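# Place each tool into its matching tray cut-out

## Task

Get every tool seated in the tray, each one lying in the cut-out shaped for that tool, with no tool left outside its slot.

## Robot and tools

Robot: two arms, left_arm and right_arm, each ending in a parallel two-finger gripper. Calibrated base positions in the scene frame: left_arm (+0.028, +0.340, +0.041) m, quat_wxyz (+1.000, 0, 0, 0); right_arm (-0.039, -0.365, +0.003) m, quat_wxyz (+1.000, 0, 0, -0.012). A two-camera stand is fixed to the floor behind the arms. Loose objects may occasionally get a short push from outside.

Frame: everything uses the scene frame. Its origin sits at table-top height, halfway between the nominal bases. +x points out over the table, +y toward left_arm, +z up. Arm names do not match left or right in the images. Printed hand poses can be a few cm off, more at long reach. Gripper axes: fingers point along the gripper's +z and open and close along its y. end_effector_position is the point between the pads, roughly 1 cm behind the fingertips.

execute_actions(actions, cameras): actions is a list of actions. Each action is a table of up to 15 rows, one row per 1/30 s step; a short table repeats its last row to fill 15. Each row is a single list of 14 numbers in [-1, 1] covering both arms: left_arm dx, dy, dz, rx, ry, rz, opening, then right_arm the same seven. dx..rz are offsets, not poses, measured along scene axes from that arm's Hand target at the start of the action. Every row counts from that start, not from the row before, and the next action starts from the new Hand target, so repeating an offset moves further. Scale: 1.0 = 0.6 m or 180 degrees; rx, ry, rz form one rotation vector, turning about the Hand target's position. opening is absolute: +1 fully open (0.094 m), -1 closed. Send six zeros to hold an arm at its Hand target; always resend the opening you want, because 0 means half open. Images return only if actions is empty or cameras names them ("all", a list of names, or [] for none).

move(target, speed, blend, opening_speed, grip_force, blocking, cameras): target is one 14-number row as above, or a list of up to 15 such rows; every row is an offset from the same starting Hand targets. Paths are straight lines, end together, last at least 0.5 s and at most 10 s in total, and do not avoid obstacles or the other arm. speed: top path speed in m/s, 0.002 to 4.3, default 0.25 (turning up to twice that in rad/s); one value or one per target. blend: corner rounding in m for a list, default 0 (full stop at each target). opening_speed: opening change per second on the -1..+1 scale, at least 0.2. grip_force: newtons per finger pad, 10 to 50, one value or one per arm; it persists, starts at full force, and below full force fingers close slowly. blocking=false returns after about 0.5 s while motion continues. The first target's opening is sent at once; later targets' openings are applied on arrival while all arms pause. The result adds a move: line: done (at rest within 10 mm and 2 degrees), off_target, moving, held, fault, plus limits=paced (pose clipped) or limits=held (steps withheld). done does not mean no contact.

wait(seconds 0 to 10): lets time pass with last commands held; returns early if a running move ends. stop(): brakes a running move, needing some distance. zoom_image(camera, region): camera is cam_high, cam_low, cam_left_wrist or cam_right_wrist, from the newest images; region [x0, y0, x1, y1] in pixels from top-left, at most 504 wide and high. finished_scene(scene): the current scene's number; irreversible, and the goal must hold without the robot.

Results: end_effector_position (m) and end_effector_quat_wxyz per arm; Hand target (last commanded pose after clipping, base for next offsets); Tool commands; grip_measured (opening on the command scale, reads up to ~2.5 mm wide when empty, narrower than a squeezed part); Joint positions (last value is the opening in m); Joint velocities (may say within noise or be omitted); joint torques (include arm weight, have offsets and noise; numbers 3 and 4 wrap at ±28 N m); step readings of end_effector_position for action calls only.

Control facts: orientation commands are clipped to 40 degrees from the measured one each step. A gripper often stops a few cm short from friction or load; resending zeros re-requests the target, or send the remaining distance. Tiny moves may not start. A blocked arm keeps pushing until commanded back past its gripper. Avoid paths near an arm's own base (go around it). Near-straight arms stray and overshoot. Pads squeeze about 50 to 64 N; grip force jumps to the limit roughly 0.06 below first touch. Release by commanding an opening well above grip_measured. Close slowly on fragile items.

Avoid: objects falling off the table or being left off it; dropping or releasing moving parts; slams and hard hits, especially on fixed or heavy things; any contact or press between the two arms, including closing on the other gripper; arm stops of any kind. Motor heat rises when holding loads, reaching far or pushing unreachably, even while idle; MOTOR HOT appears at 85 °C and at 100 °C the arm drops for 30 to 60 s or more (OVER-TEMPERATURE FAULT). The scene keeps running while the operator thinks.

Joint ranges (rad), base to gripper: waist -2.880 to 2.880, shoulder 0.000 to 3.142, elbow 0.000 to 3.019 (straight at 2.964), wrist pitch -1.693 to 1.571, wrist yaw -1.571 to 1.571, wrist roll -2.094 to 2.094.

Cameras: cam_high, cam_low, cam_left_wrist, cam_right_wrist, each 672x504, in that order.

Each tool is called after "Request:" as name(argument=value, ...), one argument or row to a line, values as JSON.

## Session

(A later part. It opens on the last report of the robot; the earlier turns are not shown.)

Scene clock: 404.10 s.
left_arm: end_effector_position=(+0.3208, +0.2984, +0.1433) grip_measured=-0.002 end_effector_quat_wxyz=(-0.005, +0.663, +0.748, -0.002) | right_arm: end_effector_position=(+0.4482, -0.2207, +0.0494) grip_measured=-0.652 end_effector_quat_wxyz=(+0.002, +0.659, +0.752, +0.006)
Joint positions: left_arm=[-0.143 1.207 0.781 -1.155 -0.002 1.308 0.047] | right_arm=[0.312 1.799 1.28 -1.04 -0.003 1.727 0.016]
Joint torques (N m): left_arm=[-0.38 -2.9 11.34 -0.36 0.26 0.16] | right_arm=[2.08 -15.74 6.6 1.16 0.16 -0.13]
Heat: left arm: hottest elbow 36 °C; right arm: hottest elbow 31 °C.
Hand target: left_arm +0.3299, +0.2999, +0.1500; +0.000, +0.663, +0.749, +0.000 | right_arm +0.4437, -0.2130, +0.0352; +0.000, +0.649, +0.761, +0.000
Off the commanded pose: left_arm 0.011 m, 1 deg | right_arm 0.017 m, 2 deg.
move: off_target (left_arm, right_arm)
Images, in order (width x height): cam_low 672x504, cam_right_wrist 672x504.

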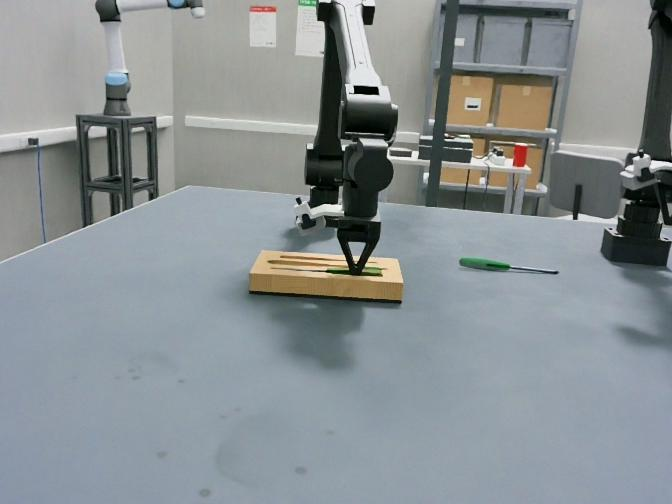

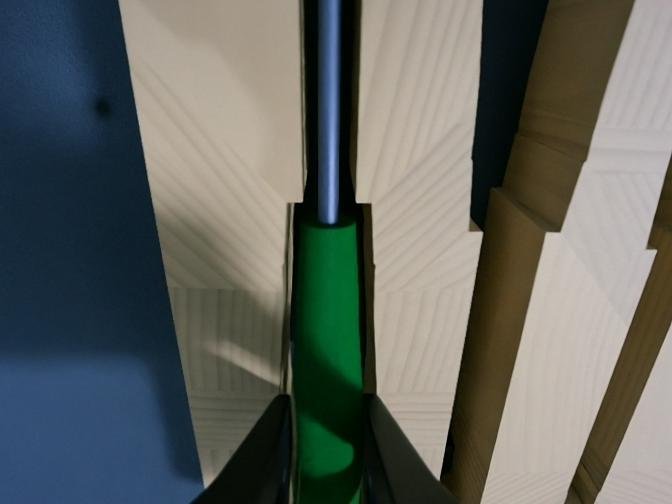

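Request:
move(
  target=[
    [0, 0, 0, 0, 0, 0, 0, 0, 0, 0.004, 0, 0, 0, -0.9],
    [0, 0, 0, 0, 0, 0, 0, 0, 0, 0.004, 0, 0, 0, -0.3],
  ],
  speed=0.1,
  blend=0,
  opening_speed=0.6,
  cameras=["cam_high", "cam_low", "cam_right_wrist"],
)

Request:
zoom_image(
  camera="cam_high",
  region=[180, 180, 290, 250],
)

Scene clock: 408.50 s.
left_arm: end_effector_position=(+0.3208, +0.2984, +0.1433) grip_measured=-0.002 end_effector_quat_wxyz=(-0.005, +0.663, +0.748, -0.002) | right_arm: end_effector_position=(+0.4480, -0.2204, +0.0491) grip_measured=-0.304 end_effector_quat_wxyz=(+0.002, +0.658, +0.753, +0.006)
Joint positions: left_arm=[-0.143 1.207 0.781 -1.155 -0.002 1.308 0.047] | right_arm=[0.313 1.799 1.279 -1.039 -0.002 1.727 0.033]
Joint torques (N m): left_arm=[-0.32 -2.9 11.36 -0.35 0.26 0.16] | right_arm=[2.2 -16.09 6.94 0.85 0.17 -0.14]
Heat: left arm: hottest elbow 36 °C; right arm: hottest elbow 31 °C.
Hand target: left_arm +0.3299, +0.2999, +0.1500; +0.000, +0.663, +0.749, +0.000 | right_arm +0.4437, -0.2130, +0.0377; +0.000, +0.649, +0.761, +0.000
Off the commanded pose: left_arm 0.011 m, 1 deg | right_arm 0.014 m, 2 deg.
move: off_target (left_arm, right_arm); target 2's new opening was sent with right_arm's hand 0.014 m and 2 deg from that target
Images, in order (width x height): cam_high 672x504, cam_low 672x504, cam_right_wrist 672x504.

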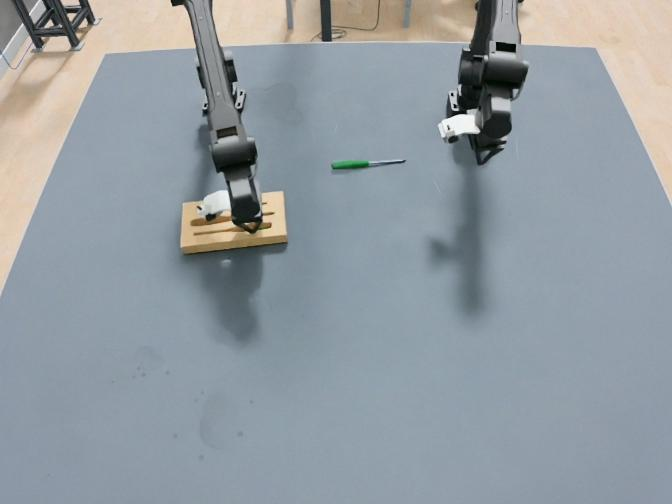

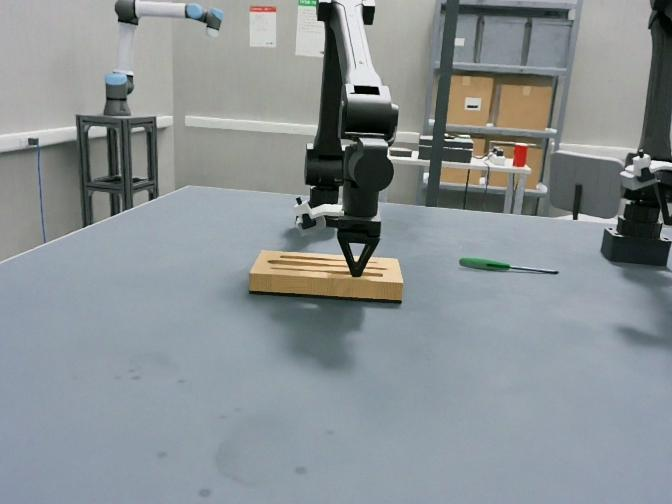

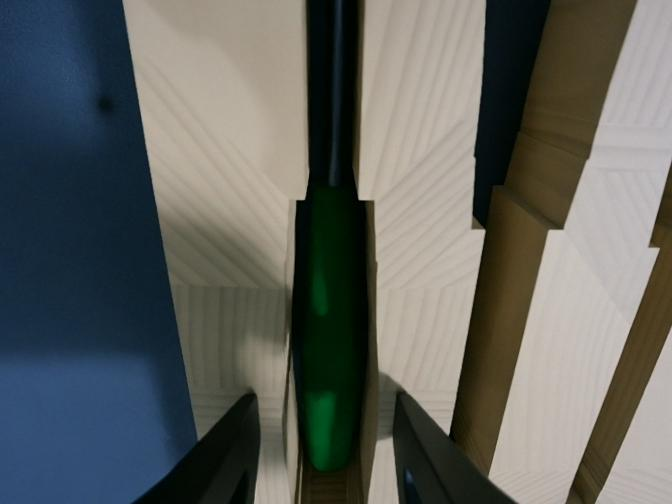

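Scaled by 4.582 from the camera's 672x504 image, which has a finer 960x720 frame.

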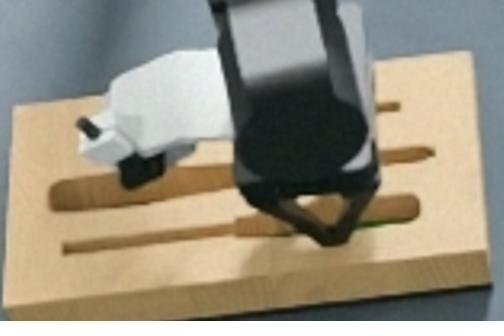

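Request:
move(
  target=[
    [0, 0, 0, 0, 0, 0, 0, 0, 0, 0.1667, 0, 0, 0, -0.3],
    [-0.083, 0.2, 0.05, 0, 0, 0, 0, -0.156, 0.188, 0.27, 0, 0, 0.5, 0],
    [-0.083, 0.2, 0.05, 0, 0, 0, 0, -0.356, 0.388, 0.2705, 0, 0, 1.0, 1],
  ],
  speed=[0.15, 0.4, 0.4],
  blend=[0.03, 0.05, 0],
  cameras=["all"],
)

Request:
zoom_image(
  camera="cam_high",
  region=[180, 180, 290, 250],
)

Scene clock: 422.47 s.
left_arm: end_effector_position=(+0.2803, +0.4176, +0.1753) grip_measured=-0.002 end_effector_quat_wxyz=(-0.003, +0.663, +0.749, -0.003) | right_arm: end_effector_position=(+0.2244, +0.0027, +0.1775) grip_measured=+0.997 end_effector_quat_wxyz=(+0.025, +0.754, -0.656, +0.003)
Joint positions: left_arm=[0.297 1.075 0.773 -1.279 -0.002 1.747 0.047] | right_arm=[0.975 1.579 1.352 -1.394 0.002 -0.759 0.094]
Joint torques (N m): left_arm=[-0.38 -2.9 10.09 -0.39 0.26 0.16] | right_arm=[1.55 -14.97 13.98 -0.17 -0.19 -0.15]
Heat: left arm: hottest elbow 35 °C; right arm: hottest elbow 31 °C.
Hand target: left_arm +0.2802, +0.4198, +0.1800; +0.000, +0.663, +0.749, +0.000 | right_arm +0.2301, +0.0197, +0.1999; +0.000, +0.761, -0.649, +0.000
Off the commanded pose: left_arm 0.005 m, 1 deg | right_arm 0.029 m, 3 deg.
move: off_target (right_arm); blend cut to 0 m at target 2; target 2's new opening was sent with right_arm's hand 0.036 m and 4 deg from that target; target 3's new opening was sent with right_arm's hand 0.029 m and 3 deg from that target

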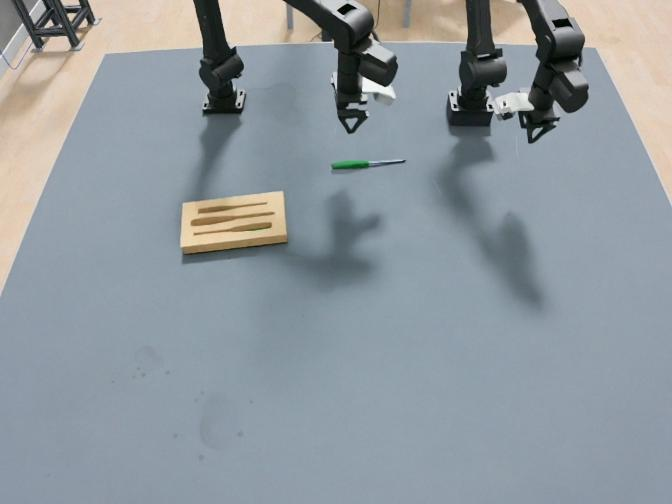

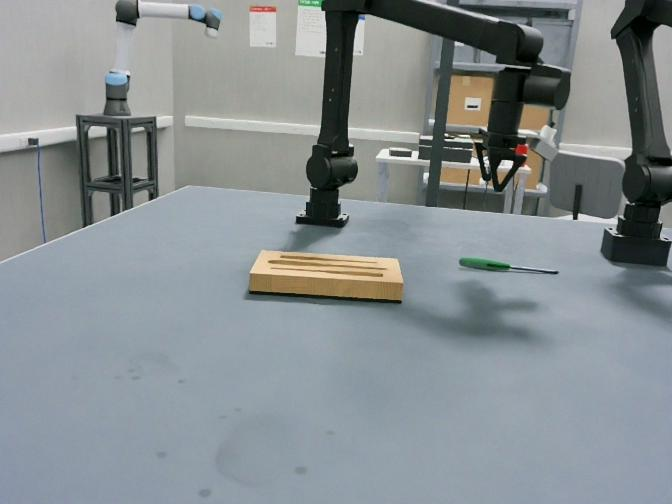

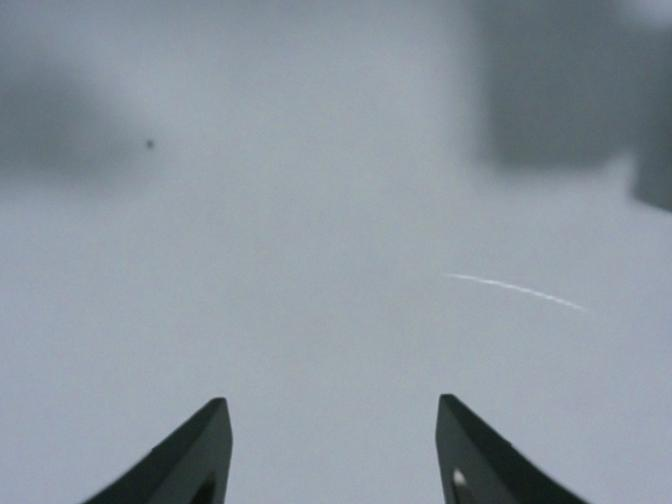

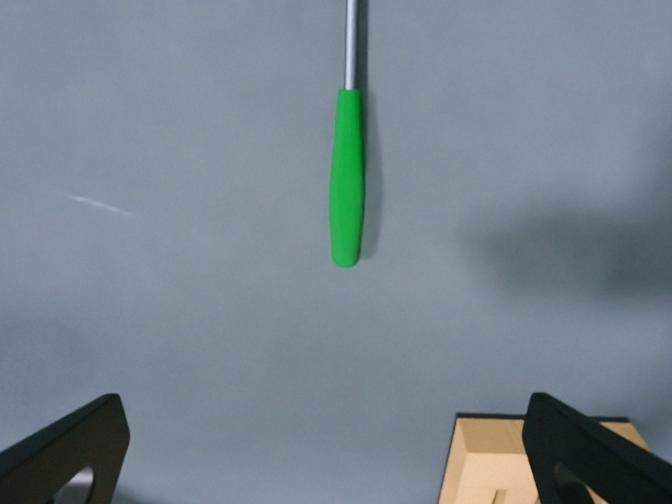

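Scaled by 4.582 from the camera's 672x504 image, which has a finer 960x720 frame.

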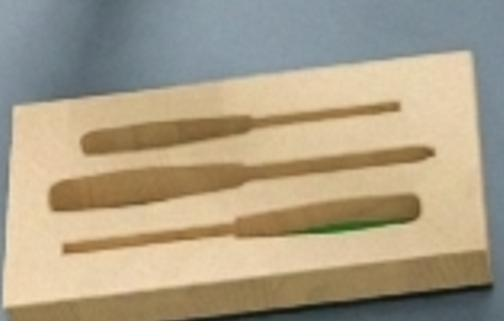

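Request:
move(
  target=[0, 0, 0, 0, 0, 0, 0, -0.0052, -0.0128, -0.2365, 0, 0, 0, 1],
  speed=0.2,
  cameras=["cam_right_wrist"],
)

Scene clock: 432.30 s.
left_arm: end_effector_position=(+0.2803, +0.4176, +0.1753) grip_measured=-0.002 end_effector_quat_wxyz=(-0.003, +0.663, +0.749, -0.003) | right_arm: end_effector_position=(+0.2290, +0.0090, +0.0616) grip_measured=+0.998 end_effector_quat_wxyz=(+0.002, +0.756, -0.655, +0.001)
Joint positions: left_arm=[0.297 1.075 0.773 -1.279 -0.002 1.747 0.047] | right_arm=[0.975 1.683 1.155 -1.048 0.002 -0.763 0.094]
Joint torques (N m): left_arm=[-0.44 -2.84 10.1 -0.39 0.26 0.16] | right_arm=[1.32 -14.86 7.45 0.8 -0.22 -0.16]
Heat: left arm: hottest elbow 34 °C; right arm: hottest elbow 31 °C.
Hand target: left_arm +0.2802, +0.4198, +0.1800; +0.000, +0.663, +0.749, +0.000 | right_arm +0.2270, +0.0121, +0.0580; +0.000, +0.761, -0.649, +0.000
Off the commanded pose: left_arm 0.005 m, 1 deg | right_arm 0.005 m, 1 deg.
move: done
Images, in order (width x height): cam_right_wrist 672x504.

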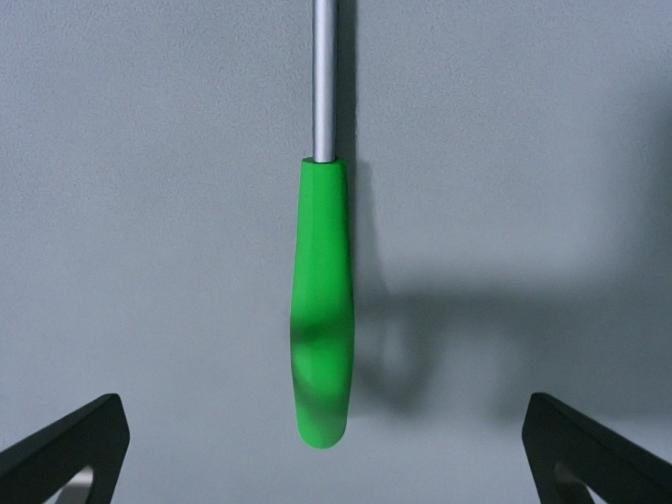

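Request:
move(
  target=[0, 0, 0, 0, 0, 0, 0, -0.005, -0.002, -0.0758, 0, 0, 0, 1],
  speed=0.12,
  cameras=["cam_right_wrist"],
)

Scene clock: 435.70 s.
left_arm: end_effector_position=(+0.2803, +0.4176, +0.1753) grip_measured=-0.002 end_effector_quat_wxyz=(-0.003, +0.663, +0.749, -0.003) | right_arm: end_effector_position=(+0.2281, +0.0078, +0.0174) grip_measured=+0.998 end_effector_quat_wxyz=(+0.000, +0.756, -0.655, +0.001)
Joint positions: left_arm=[0.297 1.075 0.773 -1.279 -0.002 1.747 0.047] | right_arm=[0.975 1.743 1.099 -0.928 0.002 -0.763 0.094]
Joint torques (N m): left_arm=[-0.44 -2.9 10.09 -0.38 0.26 0.16] | right_arm=[1.49 -15.15 6.86 0.8 -0.19 -0.11]
Heat: left arm: hottest elbow 33 °C; right arm: hottest elbow 31 °C.
Hand target: left_arm +0.2802, +0.4198, +0.1800; +0.000, +0.663, +0.749, +0.000 | right_arm +0.2240, +0.0109, +0.0125; +0.000, +0.761, -0.649, +0.000
Off the commanded pose: left_arm 0.005 m, 1 deg | right_arm 0.007 m, 1 deg.
move: done
Images, in order (width x height): cam_right_wrist 672x504.

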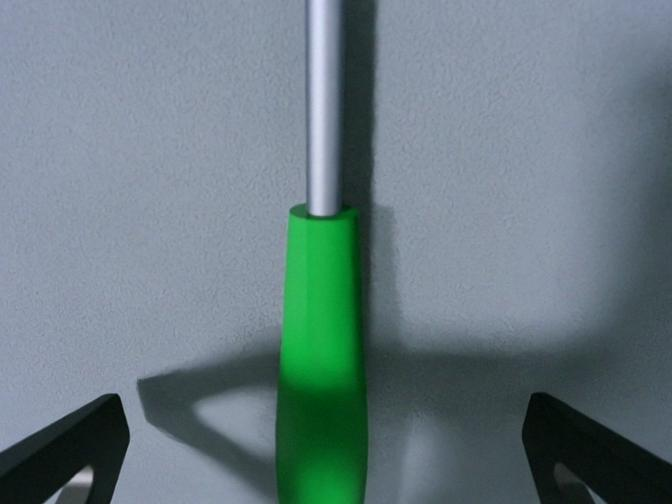

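Request:
move(
  target=[
    [0, 0, 0, 0, 0, 0, 0, 0, 0, 0, 0, 0, 0, -0.75],
    [0, 0, 0, 0, 0, 0, 0, 0, 0, 0.179, 0, 0, 0, -0.75],
    [0, 0, 0, 0, 0, 0, 0, 0.3727, -0.5492, 0.1708, 0, 0, -0.0072, -0.75],
  ],
  speed=[0.1, 0.2, 0.25],
  blend=[0, 0.04, 0],
  opening_speed=1.0,
  cameras=["cam_high", "cam_low", "cam_right_wrist"],
)

Request:
zoom_image(
  camera="cam_right_wrist",
  region=[200, 0, 520, 240],
)

Request:
zoom_image(
  camera="cam_right_wrist",
  region=[200, 220, 520, 460],
)

Scene clock: 447.00 s.
left_arm: end_effector_position=(+0.2803, +0.4176, +0.1753) grip_measured=-0.002 end_effector_quat_wxyz=(-0.003, +0.663, +0.749, -0.003) | right_arm: end_effector_position=(+0.4266, -0.3190, +0.1006) grip_measured=-0.570 end_effector_quat_wxyz=(+0.014, +0.752, -0.659, -0.011)
Joint positions: left_arm=[0.297 1.075 0.773 -1.279 -0.002 1.747 0.047] | right_arm=[0.125 1.672 1.255 -1.189 0.004 -1.6 0.02]
Joint torques (N m): left_arm=[-0.44 -2.9 10.1 -0.39 0.26 0.16] | right_arm=[0.73 -14.51 13.44 -0.21 -0.25 -0.15]
Heat: left arm: hottest elbow 33 °C; right arm: hottest elbow 31 °C.
Hand target: left_arm +0.2802, +0.4198, +0.1800; +0.000, +0.663, +0.749, +0.000 | right_arm +0.4477, -0.3186, +0.1151; +0.000, +0.754, -0.657, +0.000
Off the commanded pose: left_arm 0.005 m, 1 deg | right_arm 0.026 m, 2 deg.
move: off_target (right_arm)
Images, in order (width x height): cam_high 672x504, cam_low 672x504, cam_right_wrist 672x504.

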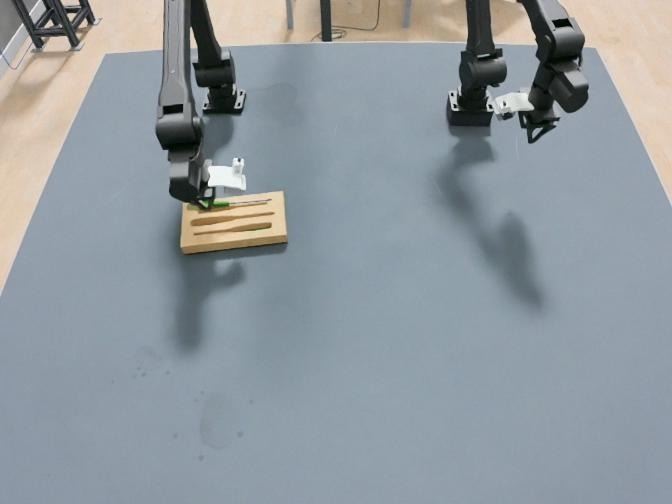

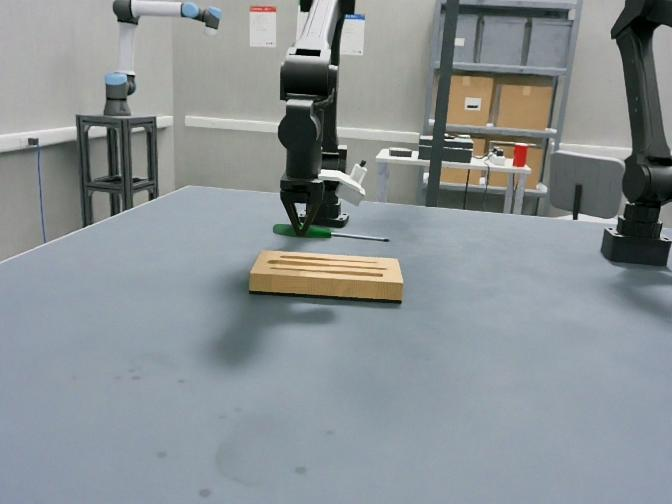

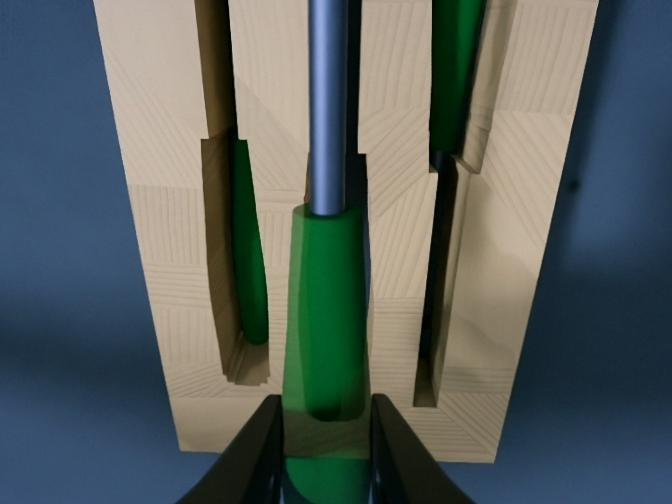

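Scaled by 1.575 from the camera's 672x504 image, which has a finer 960x720 frame.

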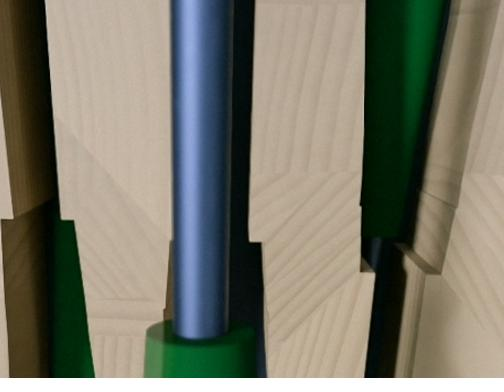

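Scaled by 1.575 from the camera's 672x504 image, which has a finer 960x720 frame.

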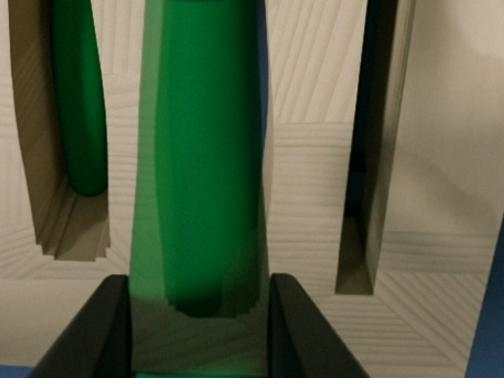

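Request:
move(
  target=[0, 0, 0, 0, 0, 0, 0, -0.0375, 0, -0.0885, 0, 0, 0, -0.75],
  speed=0.12,
  cameras=["cam_low", "cam_right_wrist"],
)

Request:
zoom_image(
  camera="cam_right_wrist",
  region=[200, 0, 520, 240],
)

Request:
zoom_image(
  camera="cam_right_wrist",
  region=[200, 220, 520, 460],
)

Request:
zoom_image(
  camera="cam_low",
  region=[250, 235, 410, 305],
)

Scene clock: 462.47 s.
left_arm: end_effector_position=(+0.2803, +0.4176, +0.1753) grip_measured=-0.002 end_effector_quat_wxyz=(-0.003, +0.663, +0.749, -0.003) | right_arm: end_effector_position=(+0.4243, -0.3192, +0.0657) grip_measured=-0.570 end_effector_quat_wxyz=(+0.003, +0.752, -0.659, +0.000)
Joint positions: left_arm=[0.297 1.075 0.773 -1.279 -0.002 1.747 0.047] | right_arm=[0.125 1.689 1.176 -1.061 0.004 -1.601 0.02]
Joint torques (N m): left_arm=[-0.44 -2.9 10.11 -0.39 0.26 0.16] | right_arm=[0.73 -14.97 7.46 0.73 -0.26 -0.11]
Heat: left arm: hottest elbow 32 °C; right arm: hottest elbow 33 °C.
Hand target: left_arm +0.2802, +0.4198, +0.1800; +0.000, +0.663, +0.749, +0.000 | right_arm +0.4253, -0.3186, +0.0621; +0.000, +0.754, -0.657, +0.000
Off the commanded pose: left_arm 0.005 m, 1 deg | right_arm 0.004 m, 0 deg.
move: done
Images, in order (width x height): cam_low 672x504, cam_right_wrist 672x504.

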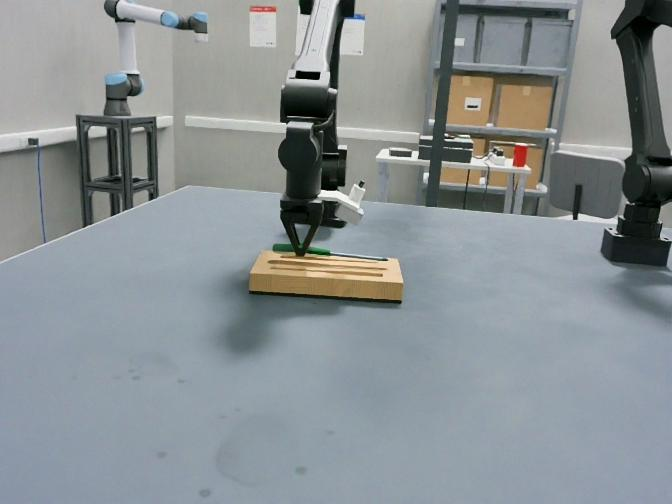

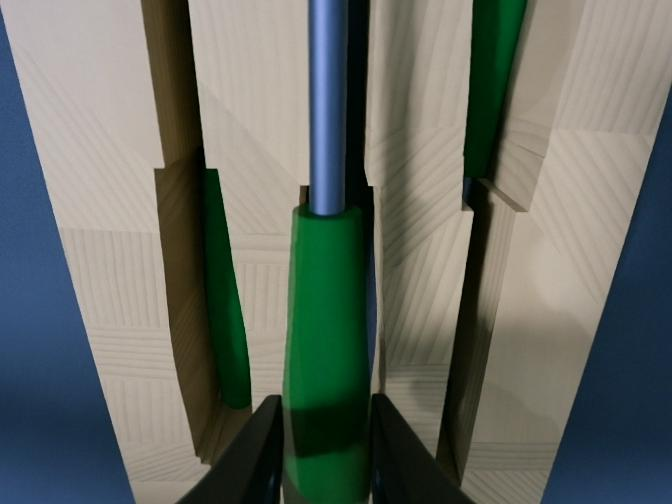

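Scaled by 1.575 from the camera's 672x504 image, which has a finer 960x720 frame.

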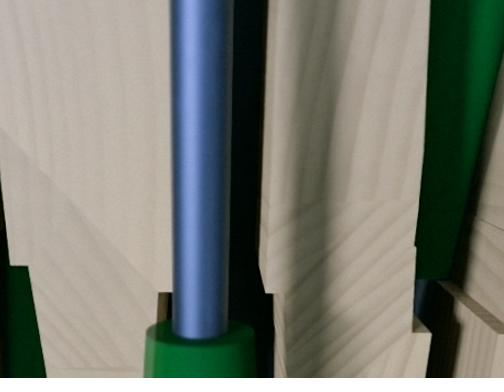

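Scaled by 1.575 from the camera's 672x504 image, which has a finer 960x720 frame.

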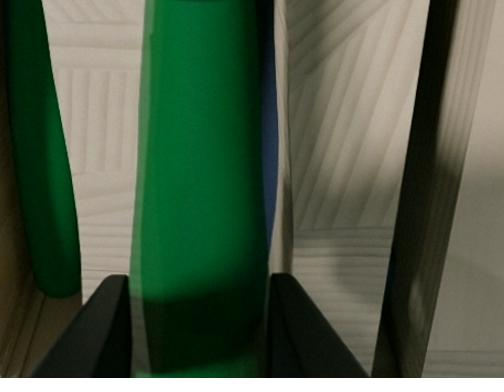

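Scaled by 3.150 from the camera's 672x504 image, which has a finer 960x720 frame.

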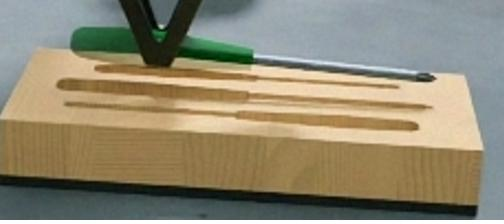

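Request:
move(
  target=[0, 0, 0, 0, 0, 0, 0, 0.0062, -0.0188, -0.0202, 0, 0, 0, -0.75],
  speed=0.1,
  cameras=["cam_low", "cam_right_wrist"],
)

Request:
zoom_image(
  camera="cam_right_wrist",
  region=[200, 0, 520, 240],
)

Request:
zoom_image(
  camera="cam_right_wrist",
  region=[200, 220, 520, 460],
)

Request:
zoom_image(
  camera="cam_low",
  region=[250, 235, 410, 305],
)

Scene clock: 472.90 s.
left_arm: end_effector_position=(+0.2803, +0.4176, +0.1753) grip_measured=-0.002 end_effector_quat_wxyz=(-0.003, +0.663, +0.749, -0.003) | right_arm: end_effector_position=(+0.4280, -0.3230, +0.0561) grip_measured=-0.570 end_effector_quat_wxyz=(+0.001, +0.756, -0.655, +0.002)
Joint positions: left_arm=[0.297 1.075 0.773 -1.279 -0.002 1.747 0.047] | right_arm=[0.116 1.706 1.17 -1.034 0.003 -1.621 0.02]
Joint torques (N m): left_arm=[-0.44 -2.9 10.09 -0.39 0.26 0.16] | right_arm=[-0.09 -14.8 7.27 0.8 -0.25 -0.15]
Heat: left arm: hottest elbow 32 °C; right arm: hottest elbow 33 °C.
Hand target: left_arm +0.2802, +0.4198, +0.1800; +0.000, +0.663, +0.749, +0.000 | right_arm +0.4289, -0.3299, +0.0498; +0.000, +0.754, -0.657, +0.000
Off the commanded pose: left_arm 0.005 m, 1 deg | right_arm 0.009 m, 0 deg.
move: done
Images, in order (width x height): cam_low 672x504, cam_right_wrist 672x504.

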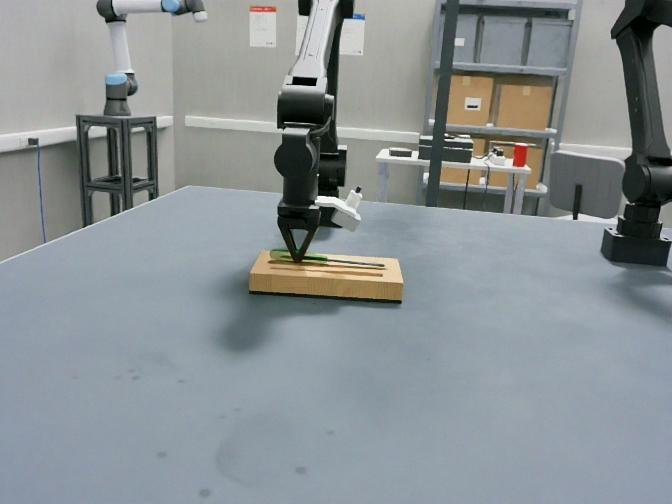

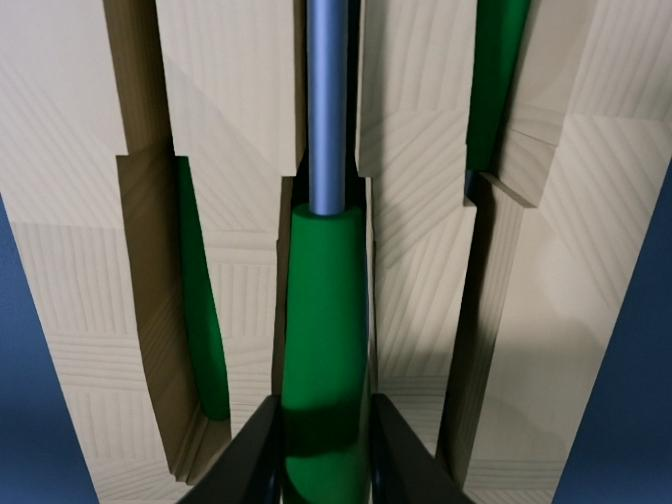

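Scaled by 1.575 from the camera's 672x504 image, which has a finer 960x720 frame.

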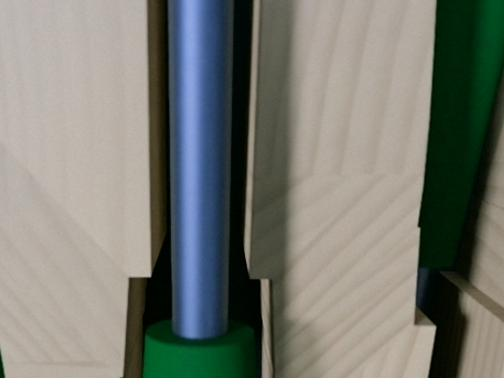

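Scaled by 1.575 from the camera's 672x504 image, which has a finer 960x720 frame.

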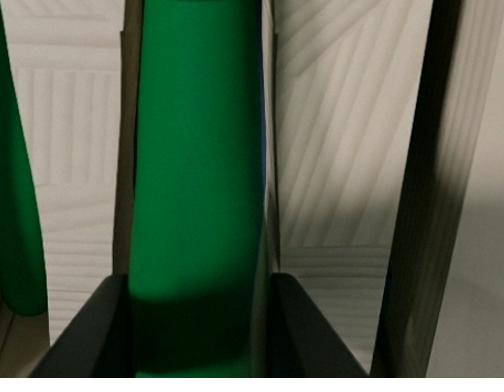

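Scaled by 3.150 from the camera's 672x504 image, which has a finer 960x720 frame.

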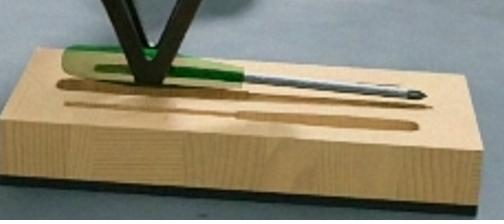

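Request:
move(
  target=[0, 0, 0, 0, 0, 0, 0, -0.0018, 0, -0.022, 0, 0, 0, -0.75],
  speed=0.08,
  cameras=["cam_low", "cam_right_wrist"],
)

Request:
zoom_image(
  camera="cam_right_wrist",
  region=[200, 0, 520, 240],
)

Request:
zoom_image(
  camera="cam_low",
  region=[250, 235, 410, 305],
)

Scene clock: 478.03 s.
left_arm: end_effector_position=(+0.2803, +0.4176, +0.1753) grip_measured=-0.002 end_effector_quat_wxyz=(-0.003, +0.663, +0.749, -0.003) | right_arm: end_effector_position=(+0.4300, -0.3228, +0.0489) grip_measured=-0.570 end_effector_quat_wxyz=(-0.004, +0.756, -0.655, +0.006)
Joint positions: left_arm=[0.297 1.075 0.773 -1.279 -0.002 1.747 0.047] | right_arm=[0.116 1.714 1.159 -1.002 0.003 -1.621 0.02]
Joint torques (N m): left_arm=[-0.44 -2.96 10.09 -0.38 0.26 0.16] | right_arm=[-0.32 -14.21 6.58 0.87 -0.24 -0.15]
Heat: left arm: hottest elbow 32 °C; right arm: hottest elbow 32 °C.
Hand target: left_arm +0.2802, +0.4198, +0.1800; +0.000, +0.663, +0.749, +0.000 | right_arm +0.4279, -0.3299, +0.0367; +0.000, +0.754, -0.657, +0.000
Off the commanded pose: left_arm 0.005 m, 1 deg | right_arm 0.014 m, 1 deg.
move: off_target (right_arm)
Images, in order (width x height): cam_low 672x504, cam_right_wrist 672x504.

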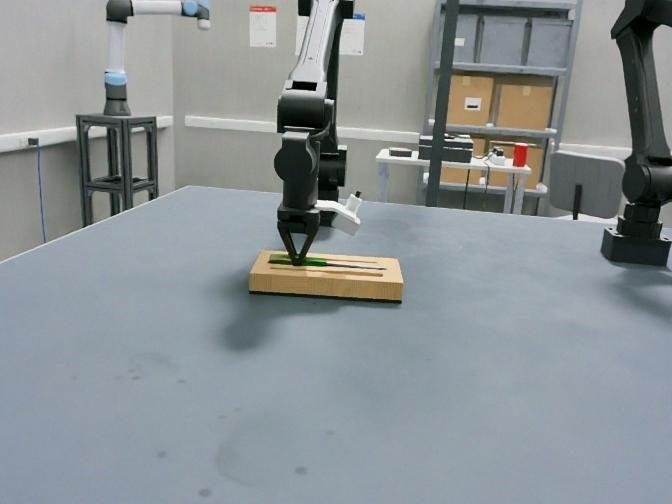

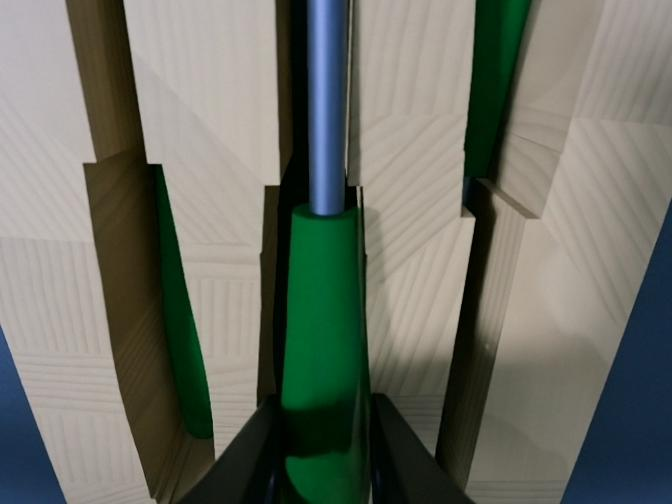

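Scaled by 1.575 from the camera's 672x504 image, which has a finer 960x720 frame.

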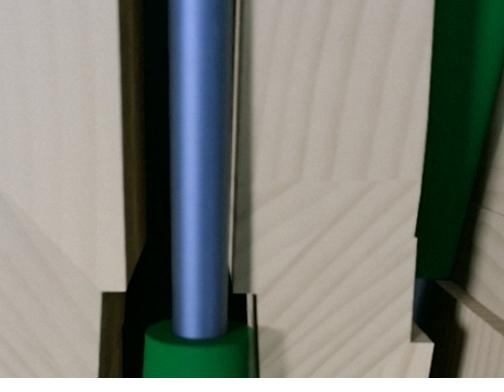

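Scaled by 3.150 from the camera's 672x504 image, which has a finer 960x720 frame.

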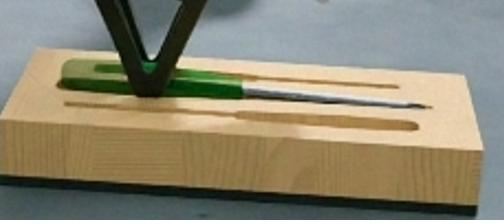

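Request:
move(
  target=[
    [0, 0, 0, 0, 0, 0, 0, -0.005, 0, 0.0427, 0, 0, 0, -0.75],
    [0, 0, 0, 0, 0, 0, 0, 0.015, 0, 0.0427, 0, 0, 0, -0.75],
    [0, 0, 0, 0, 0, 0, 0, -0.0018, 0, 0.0188, 0, 0, 0, -0.75],
  ],
  speed=0.1,
  blend=0,
  cameras=["cam_low", "cam_right_wrist"],
)

Request:
zoom_image(
  camera="cam_right_wrist",
  region=[200, 0, 520, 240],
)

Scene clock: 483.97 s.
left_arm: end_effector_position=(+0.2803, +0.4176, +0.1753) grip_measured=-0.002 end_effector_quat_wxyz=(-0.003, +0.663, +0.749, -0.003) | right_arm: end_effector_position=(+0.4248, -0.3235, +0.0490) grip_measured=-0.570 end_effector_quat_wxyz=(+0.003, +0.755, -0.656, -0.002)
Joint positions: left_arm=[0.297 1.075 0.773 -1.279 -0.002 1.747 0.047] | right_arm=[0.115 1.714 1.159 -1.023 0.002 -1.619 0.02]
Joint torques (N m): left_arm=[-0.5 -2.9 10.1 -0.4 0.26 0.16] | right_arm=[-0.15 -15.62 7.42 0.58 -0.18 -0.17]
Heat: left arm: hottest elbow 32 °C; right arm: hottest elbow 32 °C.
Hand target: left_arm +0.2802, +0.4198, +0.1800; +0.000, +0.663, +0.749, +0.000 | right_arm +0.4268, -0.3300, +0.0480; +0.000, +0.754, -0.657, +0.000
Off the commanded pose: left_arm 0.005 m, 1 deg | right_arm 0.007 m, 0 deg.
move: done
Images, in order (width x height): cam_low 672x504, cam_right_wrist 672x504.

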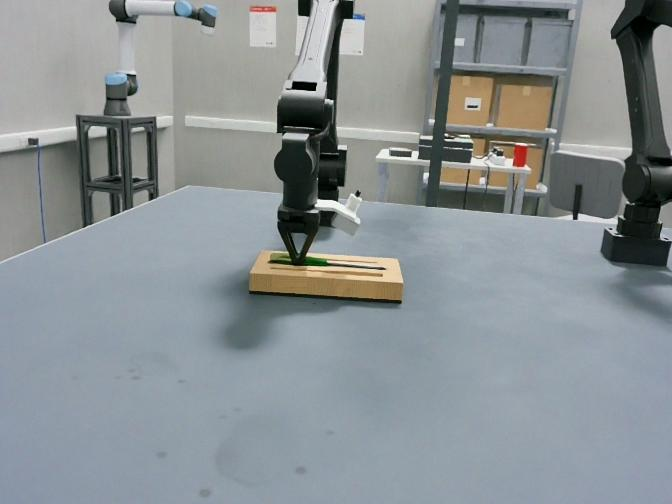

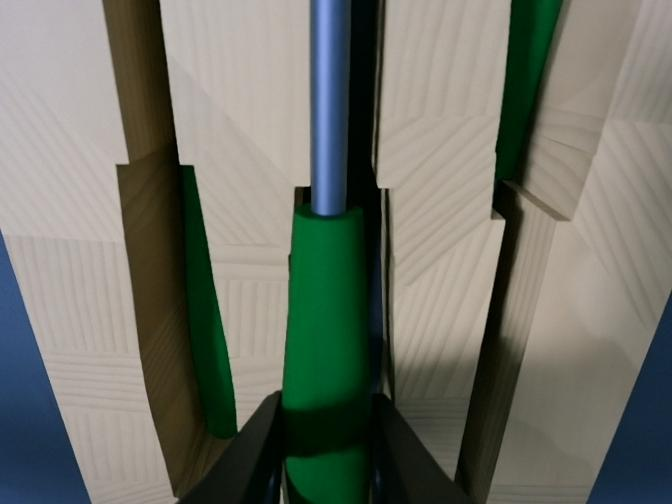

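Scaled by 1.575 from the camera's 672x504 image, which has a finer 960x720 frame.

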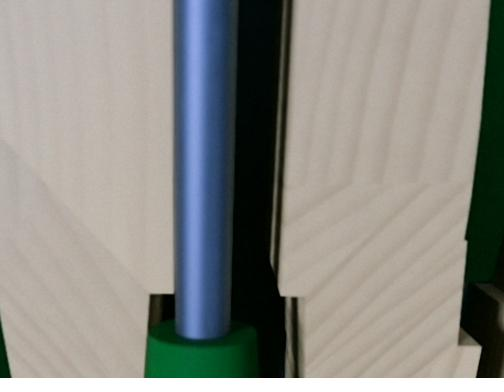

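Request:
move(
  target=[0, 0, 0, 0, 0, 0, 0, 0.0015, 0, -0.0125, 0, 0, 0, -0.75],
  speed=0.08,
  cameras=["cam_low", "cam_right_wrist"],
)

Request:
zoom_image(
  camera="cam_right_wrist",
  region=[200, 0, 520, 240],
)

Request:
zoom_image(
  camera="cam_low",
  region=[250, 235, 410, 305],
)

Scene clock: 488.77 s.
left_arm: end_effector_position=(+0.2803, +0.4176, +0.1753) grip_measured=-0.002 end_effector_quat_wxyz=(-0.003, +0.663, +0.749, -0.003) | right_arm: end_effector_position=(+0.4275, -0.3233, +0.0490) grip_measured=-0.570 end_effector_quat_wxyz=(-0.001, +0.755, -0.655, +0.002)
Joint positions: left_arm=[0.297 1.075 0.773 -1.279 -0.002 1.747 0.047] | right_arm=[0.115 1.714 1.159 -1.012 0.002 -1.621 0.02]
Joint torques (N m): left_arm=[-0.5 -2.84 10.09 -0.39 0.26 0.16] | right_arm=[-0.03 -14.56 6.87 0.88 -0.2 -0.16]
Heat: left arm: hottest elbow 32 °C; right arm: hottest elbow 32 °C.
Hand target: left_arm +0.2802, +0.4198, +0.1800; +0.000, +0.663, +0.749, +0.000 | right_arm +0.4277, -0.3300, +0.0405; +0.000, +0.754, -0.657, +0.000
Off the commanded pose: left_arm 0.005 m, 1 deg | right_arm 0.011 m, 0 deg.
move: off_target (right_arm)
Images, in order (width x height): cam_low 672x504, cam_right_wrist 672x504.

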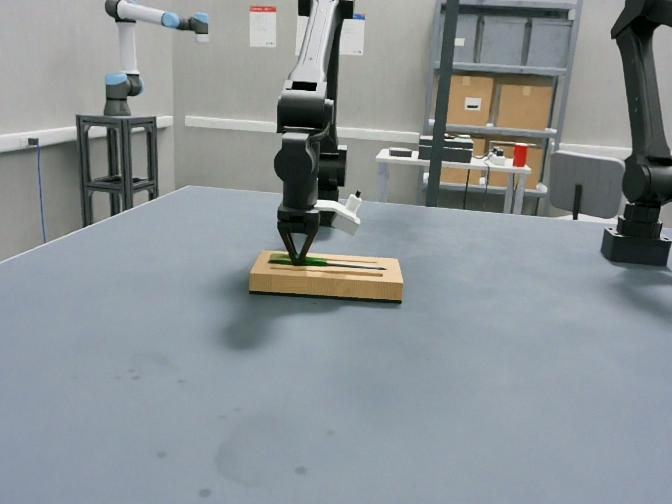

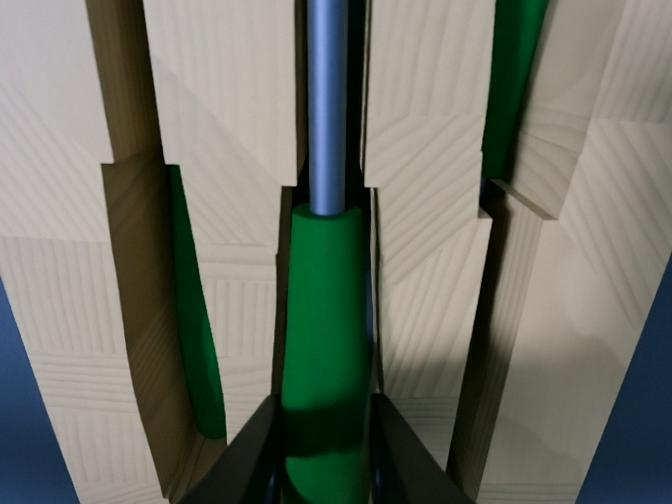

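Scaled by 1.575 from the camera's 672x504 image, which has a finer 960x720 frame.

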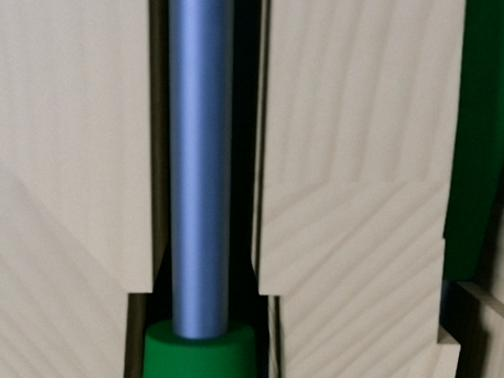

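Scaled by 3.150 from the camera's 672x504 image, which has a finer 960x720 frame.

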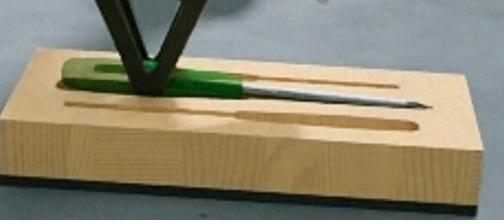

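Request:
move(
  target=[0, 0, 0, 0, 0, 0, 0, 0, 0, 0, 0, 0, 0, -0.2],
  speed=0.1,
  opening_speed=0.6,
  cameras=["cam_high", "cam_low", "cam_right_wrist"],
)

Request:
zoom_image(
  camera="cam_low",
  region=[250, 235, 410, 305],
)

Scene clock: 492.47 s.
left_arm: end_effector_position=(+0.2803, +0.4176, +0.1753) grip_measured=-0.002 end_effector_quat_wxyz=(-0.003, +0.663, +0.749, -0.003) | right_arm: end_effector_position=(+0.4281, -0.3232, +0.0490) grip_measured=-0.204 end_effector_quat_wxyz=(-0.001, +0.756, -0.655, +0.003)
Joint positions: left_arm=[0.297 1.075 0.773 -1.279 -0.002 1.747 0.047] | right_arm=[0.115 1.714 1.159 -1.01 0.002 -1.621 0.037]
Joint torques (N m): left_arm=[-0.32 -2.9 10.09 -0.4 0.26 0.16] | right_arm=[-0.15 -14.68 6.97 0.84 -0.18 -0.15]
Heat: left arm: hottest elbow 32 °C; right arm: hottest elbow 32 °C.
Hand target: left_arm +0.2802, +0.4198, +0.1800; +0.000, +0.663, +0.749, +0.000 | right_arm +0.4277, -0.3300, +0.0405; +0.000, +0.754, -0.657, +0.000
Off the commanded pose: left_arm 0.005 m, 1 deg | right_arm 0.011 m, 1 deg.
move: off_target (right_arm)
Images, in order (width x height): cam_high 672x504, cam_low 672x504, cam_right_wrist 672x504.

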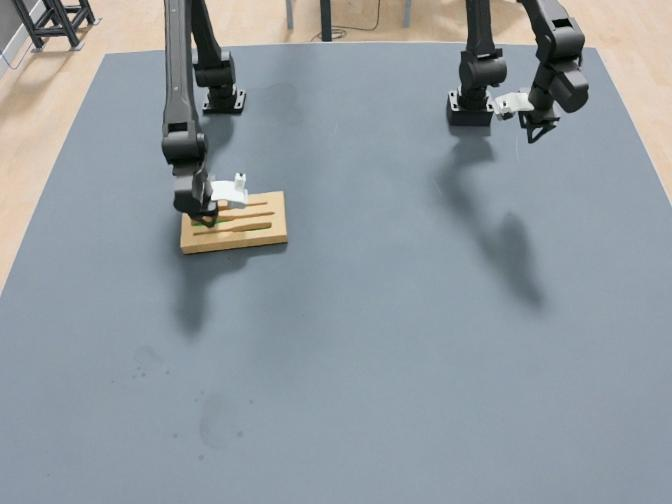

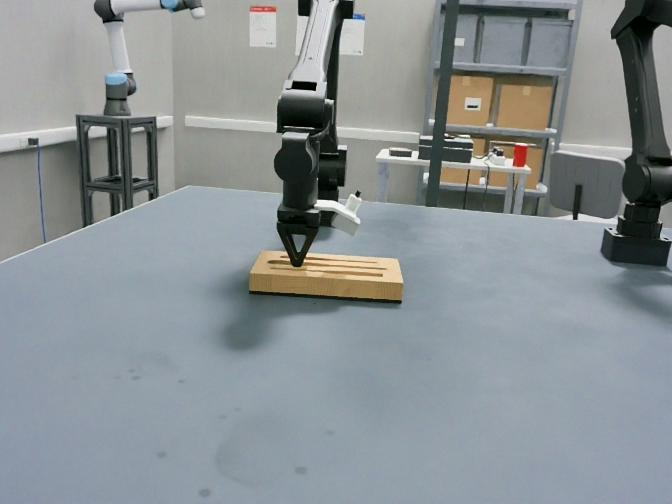

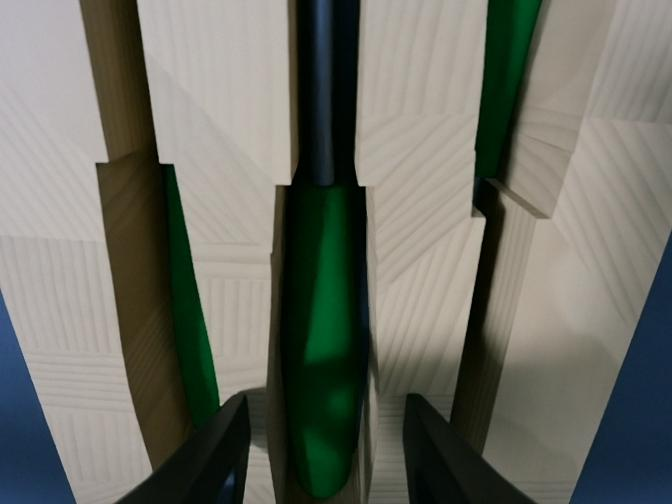

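Scaled by 3.150 from the camera's 672x504 image, which has a finer 960x720 frame.

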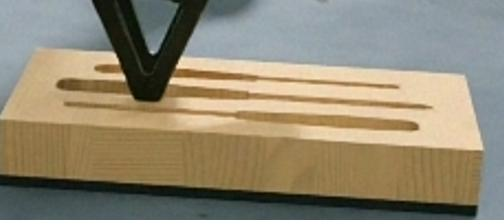

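Request:
move(
  target=[
    [0, 0, 0, 0, 0, 0, 0, 0, 0, 0.15, 0, 0, 0, -0.2],
    [0, 0, 0, 0, 0, 0, 0, -0.05, 0.05, 0.28, 0, 0, 0, -0.2],
  ],
  speed=0.2,
  blend=[0.03, 0],
  cameras=["cam_high", "cam_right_wrist"],
)

Request:
zoom_image(
  camera="cam_high",
  region=[170, 180, 300, 260],
)

Scene clock: 495.70 s.
left_arm: end_effector_position=(+0.2803, +0.4176, +0.1753) grip_measured=-0.002 end_effector_quat_wxyz=(-0.003, +0.663, +0.749, -0.003) | right_arm: end_effector_position=(+0.3824, -0.3076, +0.1837) grip_measured=-0.203 end_effector_quat_wxyz=(+0.021, +0.753, -0.658, -0.018)
Joint positions: left_arm=[0.297 1.075 0.773 -1.279 -0.002 1.747 0.047] | right_arm=[0.161 1.51 1.289 -1.405 0 -1.569 0.037]
Joint torques (N m): left_arm=[-0.44 -2.9 10.1 -0.39 0.26 0.16] | right_arm=[1.79 -14.56 13.81 -0.28 -0.14 0.04]
Heat: left arm: hottest elbow 32 °C; right arm: hottest elbow 32 °C.
Hand target: left_arm +0.2802, +0.4198, +0.1800; +0.000, +0.663, +0.749, +0.000 | right_arm +0.3977, -0.2999, +0.2085; +0.000, +0.754, -0.657, +0.000
Off the commanded pose: left_arm 0.005 m, 1 deg | right_arm 0.030 m, 3 deg.
move: off_target (right_arm)
Images, in order (width x height): cam_high 672x504, cam_right_wrist 672x504.

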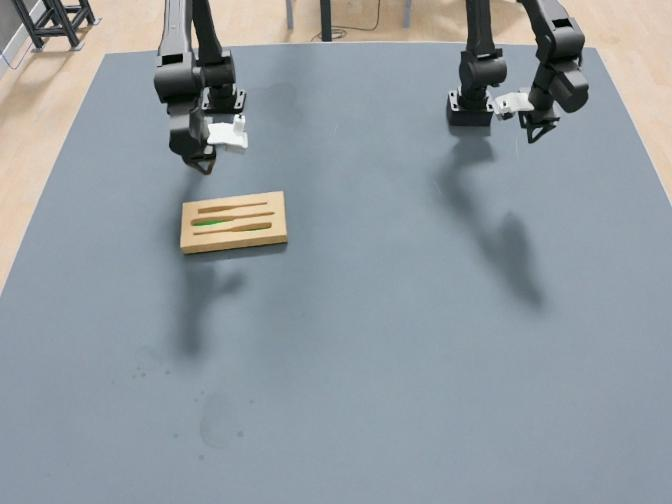

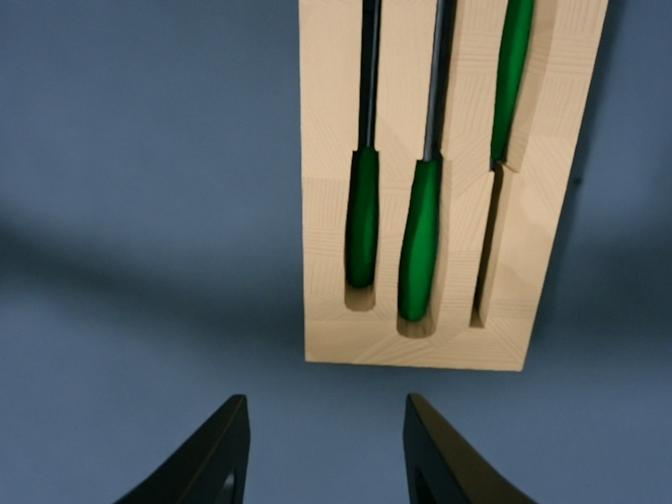

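Scaled by 3.877 from the camera's 672x504 image, which has a finer 960x720 frame.

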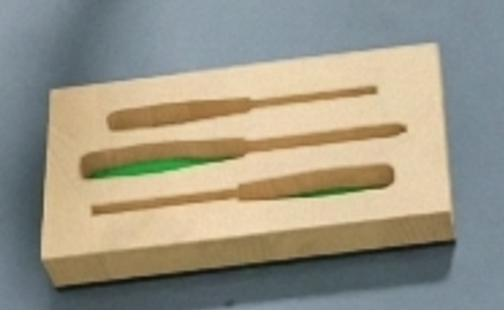

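All three tools sit in their cut-outs.

Request:
finished_scene(
  scene=1,
)

The scene is finished: the task was done.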